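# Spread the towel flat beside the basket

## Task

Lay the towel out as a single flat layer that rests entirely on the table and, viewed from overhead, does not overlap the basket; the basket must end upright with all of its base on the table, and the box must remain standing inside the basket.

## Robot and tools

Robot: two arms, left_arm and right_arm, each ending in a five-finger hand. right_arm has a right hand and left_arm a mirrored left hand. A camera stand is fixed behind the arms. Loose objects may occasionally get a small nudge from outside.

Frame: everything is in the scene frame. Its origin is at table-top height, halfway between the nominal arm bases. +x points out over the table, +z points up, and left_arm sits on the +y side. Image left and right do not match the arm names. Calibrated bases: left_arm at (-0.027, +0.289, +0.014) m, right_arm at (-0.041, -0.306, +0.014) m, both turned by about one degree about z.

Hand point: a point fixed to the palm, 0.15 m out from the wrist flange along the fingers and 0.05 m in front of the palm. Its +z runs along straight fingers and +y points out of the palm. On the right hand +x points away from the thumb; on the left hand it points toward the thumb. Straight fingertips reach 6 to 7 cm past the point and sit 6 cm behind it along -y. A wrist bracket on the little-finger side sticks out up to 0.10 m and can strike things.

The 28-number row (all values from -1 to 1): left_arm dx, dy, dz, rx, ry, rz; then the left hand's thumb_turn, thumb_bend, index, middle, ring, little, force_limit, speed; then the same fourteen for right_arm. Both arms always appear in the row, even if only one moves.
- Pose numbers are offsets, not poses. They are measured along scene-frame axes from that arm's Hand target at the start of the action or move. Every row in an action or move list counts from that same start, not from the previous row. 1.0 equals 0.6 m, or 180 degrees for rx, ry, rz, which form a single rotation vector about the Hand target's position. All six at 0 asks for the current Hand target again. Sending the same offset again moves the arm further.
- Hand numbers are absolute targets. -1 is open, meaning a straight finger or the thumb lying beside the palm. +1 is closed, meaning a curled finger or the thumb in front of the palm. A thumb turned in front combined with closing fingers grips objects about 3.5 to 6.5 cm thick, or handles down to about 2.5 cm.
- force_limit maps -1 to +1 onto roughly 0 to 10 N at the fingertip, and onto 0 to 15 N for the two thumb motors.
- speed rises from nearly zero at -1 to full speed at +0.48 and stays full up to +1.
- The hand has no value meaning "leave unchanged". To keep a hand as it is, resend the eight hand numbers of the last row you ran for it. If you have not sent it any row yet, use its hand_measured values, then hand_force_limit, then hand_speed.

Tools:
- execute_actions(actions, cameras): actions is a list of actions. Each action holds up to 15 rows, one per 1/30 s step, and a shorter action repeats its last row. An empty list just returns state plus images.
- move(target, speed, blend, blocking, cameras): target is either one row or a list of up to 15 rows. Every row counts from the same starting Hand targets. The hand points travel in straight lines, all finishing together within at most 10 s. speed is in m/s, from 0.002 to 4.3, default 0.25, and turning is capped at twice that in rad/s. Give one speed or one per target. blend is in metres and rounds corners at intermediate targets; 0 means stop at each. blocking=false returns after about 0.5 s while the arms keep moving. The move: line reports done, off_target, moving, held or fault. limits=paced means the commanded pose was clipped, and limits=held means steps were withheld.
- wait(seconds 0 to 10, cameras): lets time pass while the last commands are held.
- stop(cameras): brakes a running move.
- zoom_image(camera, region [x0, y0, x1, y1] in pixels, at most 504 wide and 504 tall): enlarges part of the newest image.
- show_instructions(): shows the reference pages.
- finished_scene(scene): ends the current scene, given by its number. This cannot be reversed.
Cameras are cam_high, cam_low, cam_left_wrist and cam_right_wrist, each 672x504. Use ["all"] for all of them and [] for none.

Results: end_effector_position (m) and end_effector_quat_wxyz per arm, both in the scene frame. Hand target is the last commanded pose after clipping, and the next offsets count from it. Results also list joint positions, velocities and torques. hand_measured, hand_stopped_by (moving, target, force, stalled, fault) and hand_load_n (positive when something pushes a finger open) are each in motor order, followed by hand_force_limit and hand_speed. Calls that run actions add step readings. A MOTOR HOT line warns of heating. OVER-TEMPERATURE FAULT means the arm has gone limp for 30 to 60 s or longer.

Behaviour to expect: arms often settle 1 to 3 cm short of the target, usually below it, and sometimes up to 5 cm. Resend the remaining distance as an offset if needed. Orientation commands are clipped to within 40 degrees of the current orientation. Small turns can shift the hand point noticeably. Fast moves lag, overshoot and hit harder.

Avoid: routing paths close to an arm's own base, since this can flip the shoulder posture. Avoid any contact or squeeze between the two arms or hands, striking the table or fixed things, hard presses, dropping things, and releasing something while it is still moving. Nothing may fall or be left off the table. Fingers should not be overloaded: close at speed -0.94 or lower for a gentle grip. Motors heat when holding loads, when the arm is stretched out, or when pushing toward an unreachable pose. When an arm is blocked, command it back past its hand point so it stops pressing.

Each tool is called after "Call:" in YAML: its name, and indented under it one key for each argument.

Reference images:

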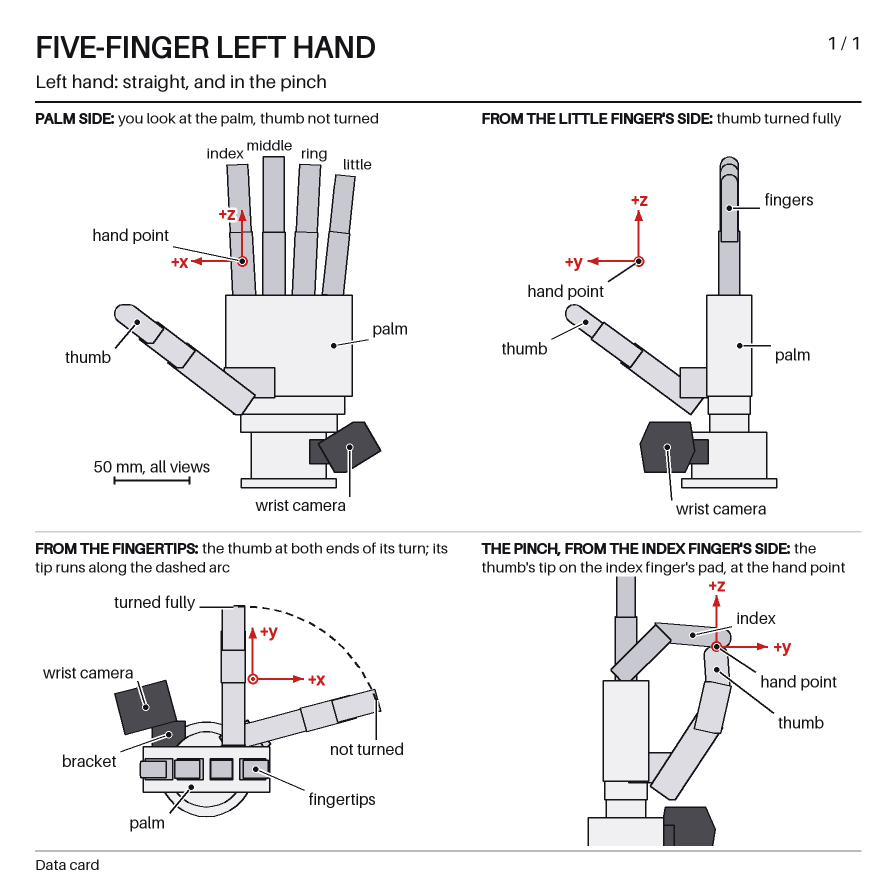

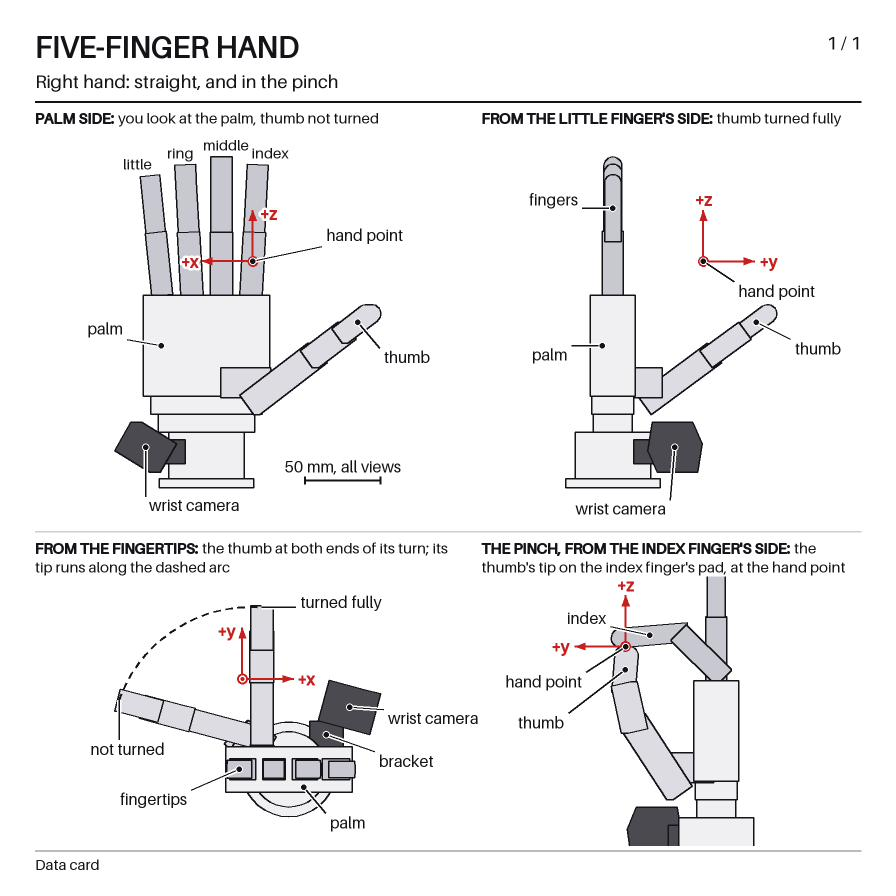

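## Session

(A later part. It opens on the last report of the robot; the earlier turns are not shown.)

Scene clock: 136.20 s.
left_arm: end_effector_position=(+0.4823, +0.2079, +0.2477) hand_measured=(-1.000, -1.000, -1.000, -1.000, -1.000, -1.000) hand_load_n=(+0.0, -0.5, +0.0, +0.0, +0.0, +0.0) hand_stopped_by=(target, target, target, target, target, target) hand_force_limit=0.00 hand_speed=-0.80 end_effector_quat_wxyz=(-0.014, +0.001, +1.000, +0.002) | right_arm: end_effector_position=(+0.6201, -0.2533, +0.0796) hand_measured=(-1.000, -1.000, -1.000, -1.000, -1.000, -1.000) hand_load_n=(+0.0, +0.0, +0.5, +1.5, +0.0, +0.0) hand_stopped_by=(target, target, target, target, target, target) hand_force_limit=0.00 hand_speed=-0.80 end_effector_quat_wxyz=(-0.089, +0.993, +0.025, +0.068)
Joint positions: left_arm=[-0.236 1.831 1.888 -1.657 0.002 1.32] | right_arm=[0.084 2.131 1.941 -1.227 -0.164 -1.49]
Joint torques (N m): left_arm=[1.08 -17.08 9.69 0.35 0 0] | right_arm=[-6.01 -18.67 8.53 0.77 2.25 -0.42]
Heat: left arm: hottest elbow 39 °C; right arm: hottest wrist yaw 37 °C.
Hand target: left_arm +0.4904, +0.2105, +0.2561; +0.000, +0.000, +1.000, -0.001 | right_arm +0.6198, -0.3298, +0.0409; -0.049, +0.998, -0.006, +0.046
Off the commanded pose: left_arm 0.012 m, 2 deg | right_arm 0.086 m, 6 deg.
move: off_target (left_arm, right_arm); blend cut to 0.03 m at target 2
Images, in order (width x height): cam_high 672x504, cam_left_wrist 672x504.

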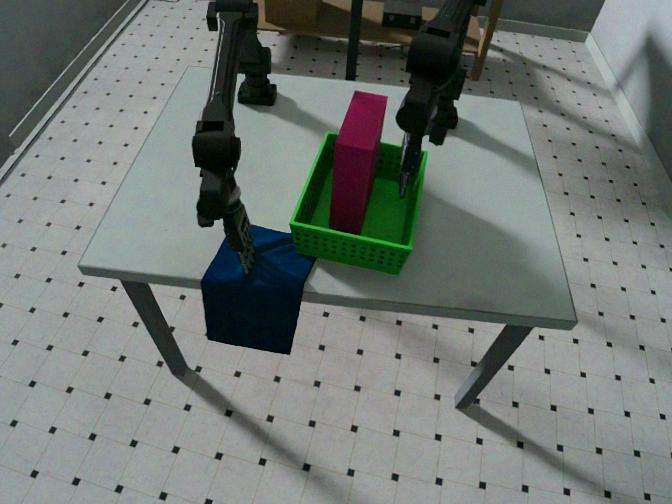

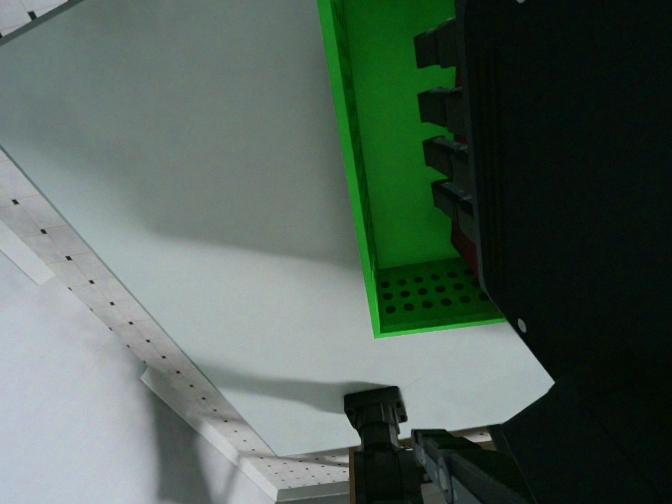

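Call:
move:
  target:
    - [0,0,-0.24,0,0,0,-1,-1,-1,-1,-1,-1,0,-0.8,0,0,0,0,0,0,-1,-1,-1,-1,-1,-1,0,-0.8]
    - [0,0.333,-0.24,0,0,0,-1,-1,-1,-1,-1,-1,0,-0.8,0,0,0,0,0,0,-1,-1,-1,-1,-1,-1,0,-0.8]
  speed: [0.2,0.08]
  cameras: ["all"]

Scene clock: 144.17 s.
left_arm: end_effector_position=(+0.4847, +0.3645, +0.0991) hand_measured=(-1.000, -1.000, -1.000, -1.000, -1.000, -1.000) hand_load_n=(+0.0, +0.0, +1.0, +0.5, +0.0, +0.0) hand_stopped_by=(target, target, target, target, target, target) hand_force_limit=0.00 hand_speed=-0.80 end_effector_quat_wxyz=(-0.013, +0.010, +1.000, -0.021) | right_arm: end_effector_position=(+0.6256, -0.3164, +0.0828) hand_measured=(-1.000, -1.000, -1.000, -1.000, -1.000, -1.000) hand_load_n=(+0.0, +0.0, +0.0, +0.5, +0.0, +0.0) hand_stopped_by=(target, target, target, target, target, target) hand_force_limit=0.00 hand_speed=-0.80 end_effector_quat_wxyz=(-0.059, +0.995, -0.004, +0.078)
Joint positions: left_arm=[0.061 1.838 1.511 -1.272 0.041 1.635] | right_arm=[0.006 2.128 1.941 -1.22 -0.111 -1.513]
Joint torques (N m): left_arm=[5.19 -17.08 9.05 0.12 -1.35 0.4] | right_arm=[-0.85 -17.79 9.7 0.61 0.44 -0.19]
Heat: left arm: hottest elbow 39 °C; right arm: hottest wrist yaw 37 °C.
Hand target: left_arm +0.4903, +0.4101, +0.1121; +0.000, +0.000, +1.000, -0.001 | right_arm +0.6198, -0.3297, +0.0410; -0.049, +0.998, -0.006, +0.046
Off the commanded pose: left_arm 0.048 m, 3 deg | right_arm 0.044 m, 4 deg.
move: off_target (left_arm, right_arm)

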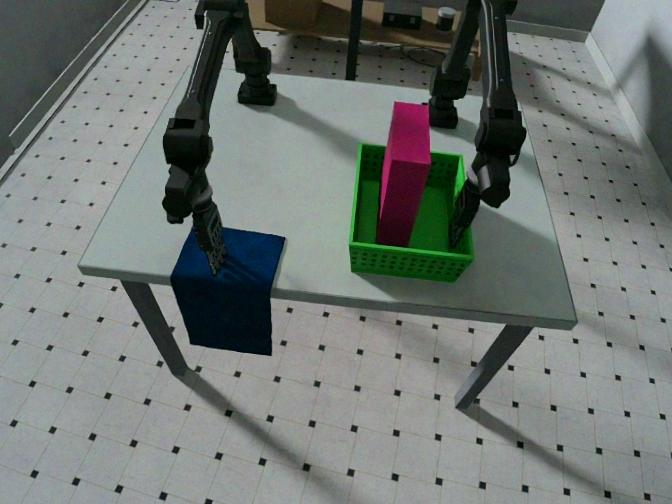

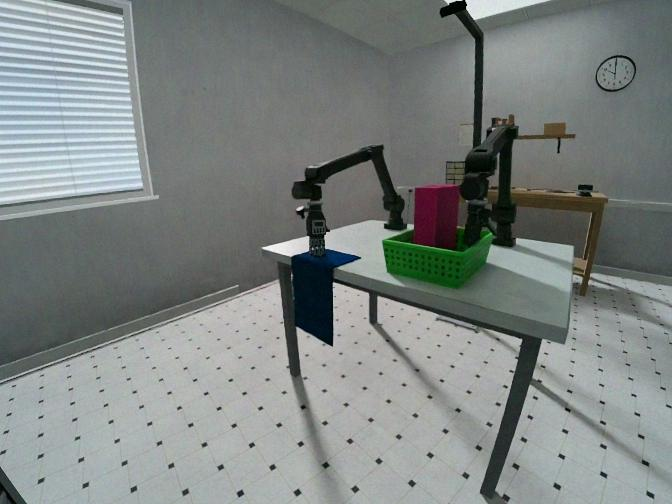

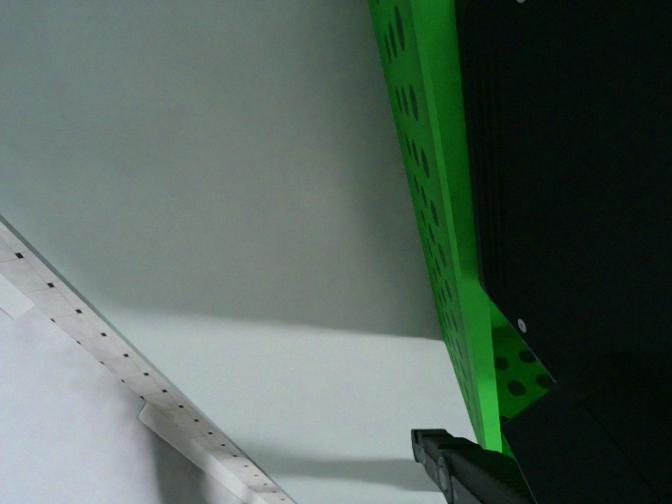

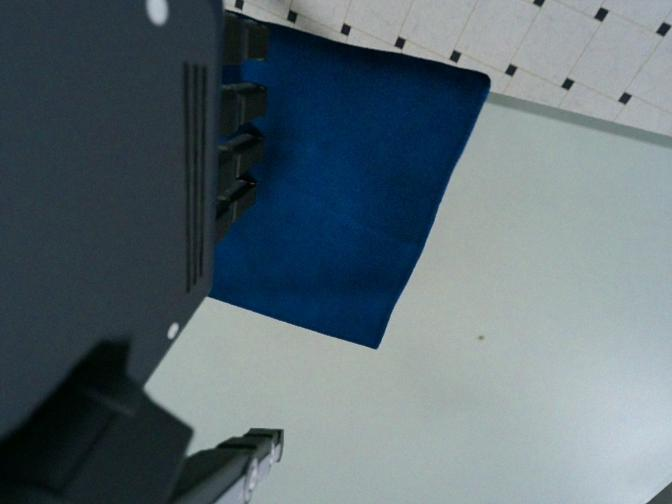

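Call:
move:
  target:
    - [0,-0.11,0,0,0,0,-1,-1,-1,-1,-1,-1,0,-0.8,-0.03,0,0,0,0,0,-1,-1,-1,-1,-1,-1,0,-0.8]
    - [0,-0.11,0.25,0,0,0,-1,-1,-1,-1,-1,-1,0,-0.8,-0.5,0,-0.02,0,0,0,-1,-1,-1,-1,-1,-1,0,-0.8]
  speed: [0.1,0.12]
  blend: 0.02
  cameras: ["all"]

Scene clock: 155.73 s.
left_arm: end_effector_position=(+0.4790, +0.3512, +0.2363) hand_measured=(-1.000, -1.000, -1.000, -1.000, -1.000, -1.000) hand_load_n=(+0.0, +0.0, +0.0, +0.0, +0.0, +0.0) hand_stopped_by=(target, target, target, target, target, target) hand_force_limit=0.00 hand_speed=-0.80 end_effector_quat_wxyz=(-0.030, +0.001, +1.000, -0.002) | right_arm: end_effector_position=(+0.3592, -0.3288, +0.0694) hand_measured=(-1.000, -1.000, -1.000, -1.000, -1.000, -1.000) hand_load_n=(+0.0, +0.0, +0.0, +0.0, +0.0, +0.0) hand_stopped_by=(target, target, target, target, target, target) hand_force_limit=0.00 hand_speed=-0.80 end_effector_quat_wxyz=(-0.056, +0.992, -0.003, +0.111)
Joint positions: left_arm=[0.024 1.791 1.8 -1.639 0.004 1.58] | right_arm=[0.006 1.432 0.925 -0.836 -0.102 -1.513]
Joint torques (N m): left_arm=[-0.73 -17.49 11.99 0.01 -0.02 -0.21] | right_arm=[0.56 -6.42 4.14 -0.24 0.25 0.04]
Heat: left arm: hottest elbow 38 °C; right arm: hottest shoulder 34 °C.
Hand target: left_arm +0.4902, +0.3442, +0.2621; +0.000, +0.000, +1.000, -0.001 | right_arm +0.3198, -0.3297, +0.0289; -0.049, +0.998, -0.006, +0.046
Off the commanded pose: left_arm 0.029 m, 3 deg | right_arm 0.056 m, 8 deg.
move: off_target (left_arm, right_arm)

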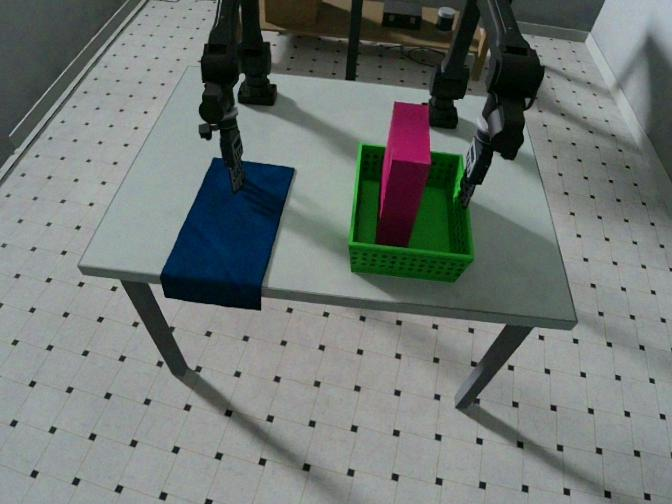

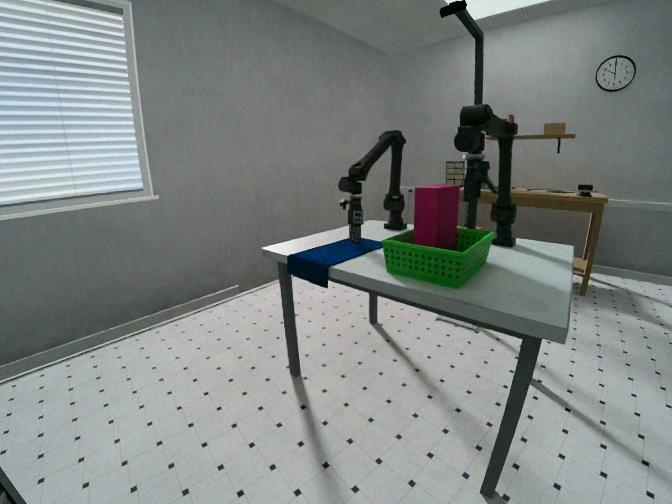

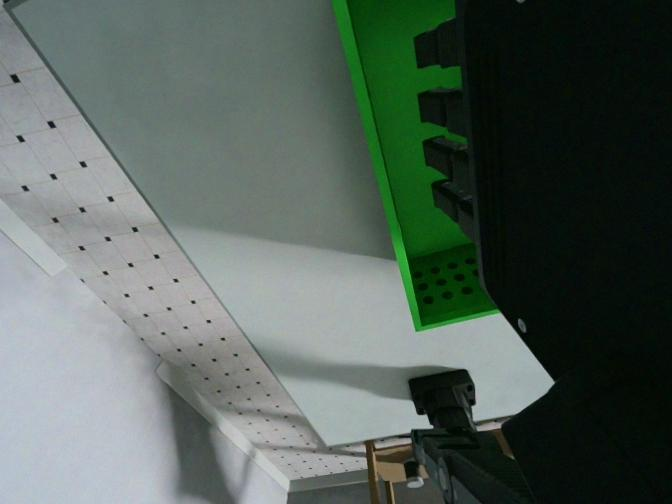

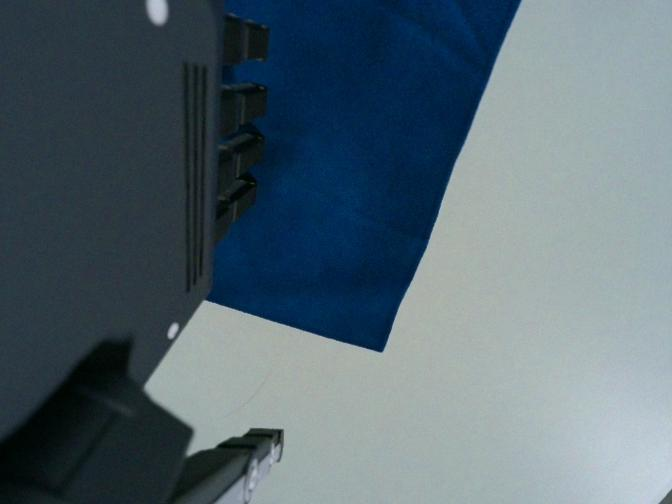

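Call:
move:
  target: [0,0,0,0,0,0,-1,-1,-1,-1,-1,-1,0,-0.8,-0.24,0,0,0,0,0,-1,-1,-1,-1,-1,-1,0,-0.8]
  speed: 0.12
  cameras: ["all"]

Scene clock: 161.70 s.
left_arm: end_effector_position=(+0.4790, +0.3512, +0.2363) hand_measured=(-1.000, -1.000, -1.000, -1.000, -1.000, -1.000) hand_load_n=(+0.0, +0.0, +0.0, +0.0, +0.0, +0.0) hand_stopped_by=(target, target, target, target, target, target) hand_force_limit=0.00 hand_speed=-0.80 end_effector_quat_wxyz=(-0.030, +0.001, +1.000, -0.002) | right_arm: end_effector_position=(+0.2264, -0.3315, +0.0652) hand_measured=(-1.000, -1.000, -1.000, -1.000, -1.000, -1.000) hand_load_n=(+0.0, +0.0, +0.0, +0.0, +0.0, +0.0) hand_stopped_by=(target, target, target, target, target, target) hand_force_limit=0.00 hand_speed=-0.80 end_effector_quat_wxyz=(-0.056, +0.991, -0.005, +0.124)
Joint positions: left_arm=[0.024 1.791 1.8 -1.639 0.004 1.58] | right_arm=[0.018 1.036 0.585 -0.865 -0.096 -1.495]
Joint torques (N m): left_arm=[-0.73 -17.55 11.99 -0.08 -0.02 -0.21] | right_arm=[1.32 -0.91 3.71 -1.21 0.16 0.1]
Heat: left arm: hottest elbow 40 °C; right arm: hottest shoulder 33 °C.
Hand target: left_arm +0.4902, +0.3442, +0.2621; +0.000, +0.000, +1.000, -0.001 | right_arm +0.1757, -0.3296, +0.0289; -0.049, +0.998, -0.006, +0.046
Off the commanded pose: left_arm 0.029 m, 3 deg | right_arm 0.062 m, 9 deg.
move: off_target (left_arm, right_arm)

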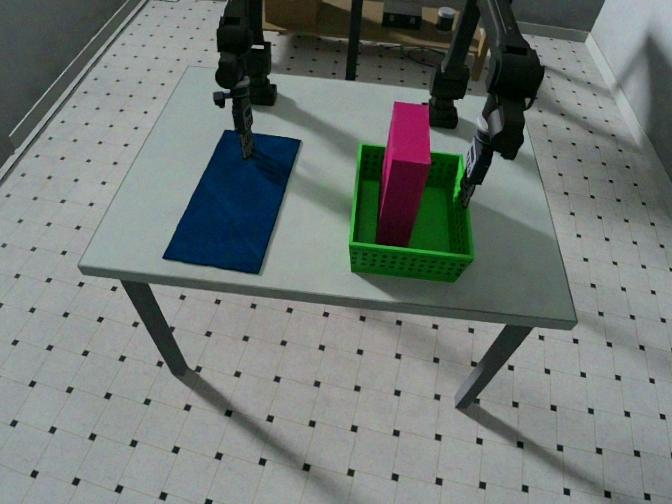

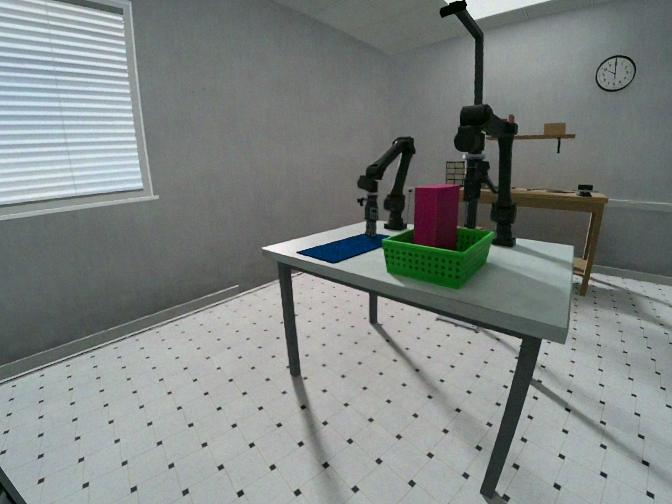

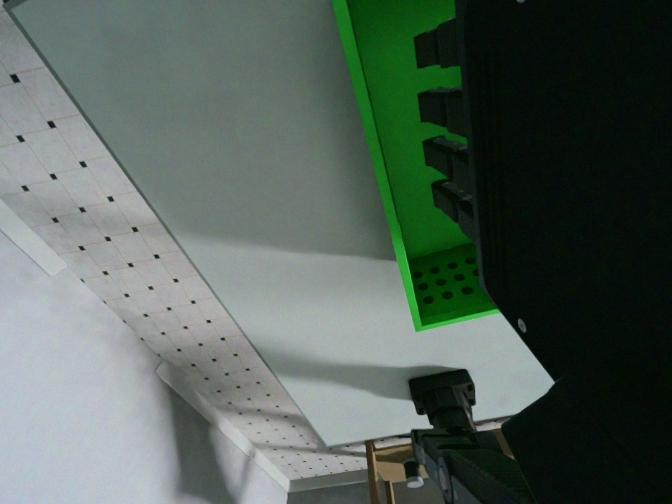

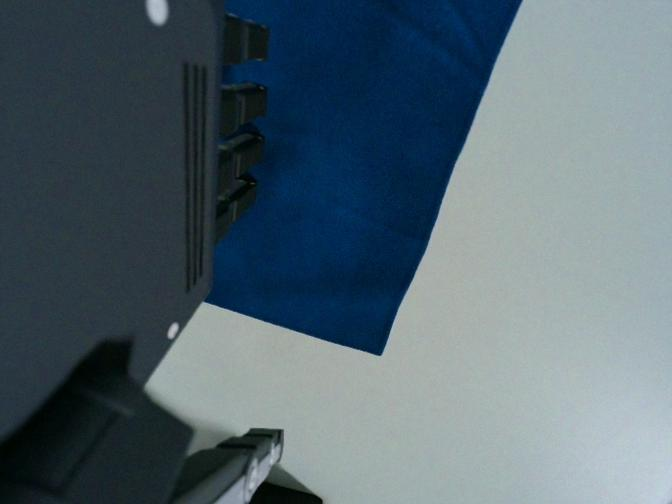

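Call:
move:
  target: [0,0,0,0,0,0,-1,-1,-1,-1,-1,-1,0,-0.8,0.05,0,0.3,0,0,0,-1,-1,-1,-1,-1,-1,0,-0.8]
  speed: 0.15
  cameras: ["cam_high","cam_low","cam_right_wrist"]

Call:
zoom_image:
  camera: "cam_high"
  region: [140, 100, 340, 300]

Scene clock: 166.73 s.
left_arm: end_effector_position=(+0.4790, +0.3512, +0.2363) hand_measured=(-1.000, -1.000, -1.000, -1.000, -1.000, -1.000) hand_load_n=(+0.0, +0.0, +0.0, +0.0, +0.0, +0.0) hand_stopped_by=(target, target, target, target, target, target) hand_force_limit=0.00 hand_speed=-0.80 end_effector_quat_wxyz=(-0.030, +0.001, +1.000, -0.002) | right_arm: end_effector_position=(+0.1951, -0.3338, +0.1926) hand_measured=(-1.000, -1.000, -1.000, -1.000, -1.000, -1.000) hand_load_n=(+0.0, +0.0, +0.0, +0.0, +0.0, +0.5) hand_stopped_by=(target, target, target, target, target, target) hand_force_limit=0.00 hand_speed=-0.80 end_effector_quat_wxyz=(-0.048, +0.998, -0.010, +0.029)
Joint positions: left_arm=[0.024 1.791 1.8 -1.639 0.004 1.58] | right_arm=[0.018 0.992 0.91 -1.425 -0.093 -1.495]
Joint torques (N m): left_arm=[-0.73 -17.44 11.97 -0.12 -0.02 -0.21] | right_arm=[1.08 -3.66 14.68 0.02 -0.06 0.07]
Heat: left arm: hottest elbow 40 °C; right arm: hottest elbow 33 °C.
Hand target: left_arm +0.4902, +0.3442, +0.2621; +0.000, +0.000, +1.000, -0.001 | right_arm +0.2057, -0.3297, +0.2089; -0.049, +0.998, -0.006, +0.046
Off the commanded pose: left_arm 0.029 m, 3 deg | right_arm 0.020 m, 2 deg.
move: off_target (left_arm, right_arm)
Images, in order (width x height): cam_high 672x504, cam_low 672x504, cam_right_wrist 672x504.

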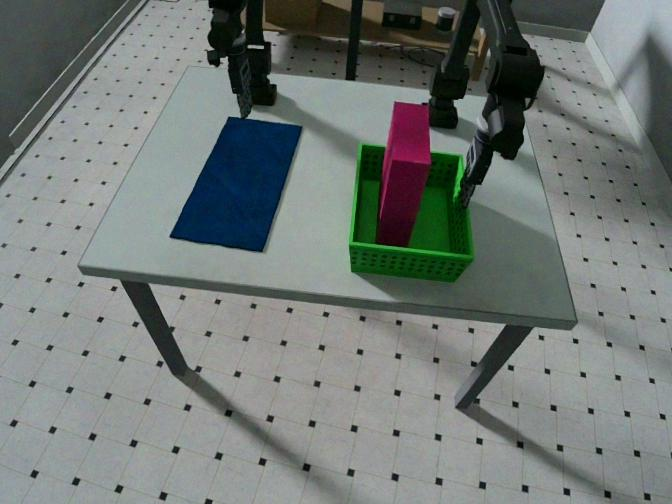

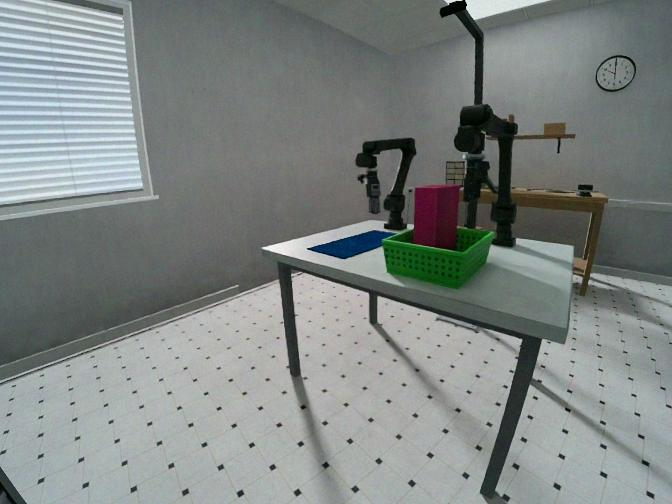

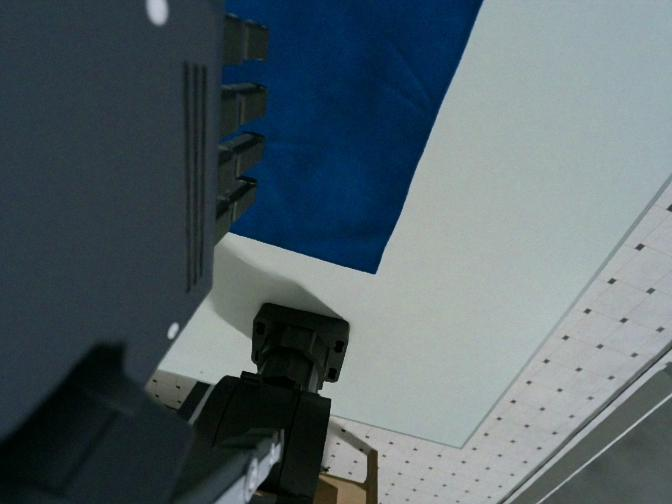

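Scaled by 2.520 from the camera's 672x504 image, which has a finer 960x720 frame.

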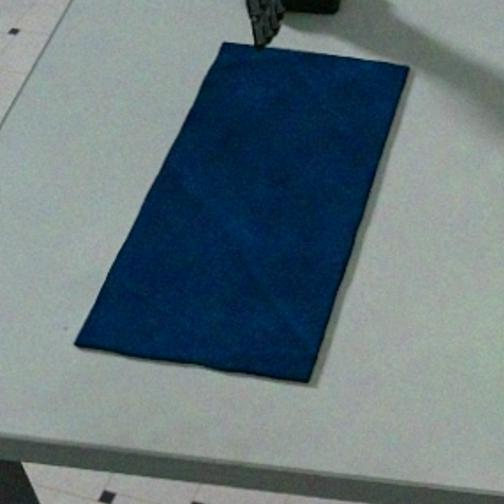

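Call:
finished_scene:
  scene: 1

The scene is finished: the task was done.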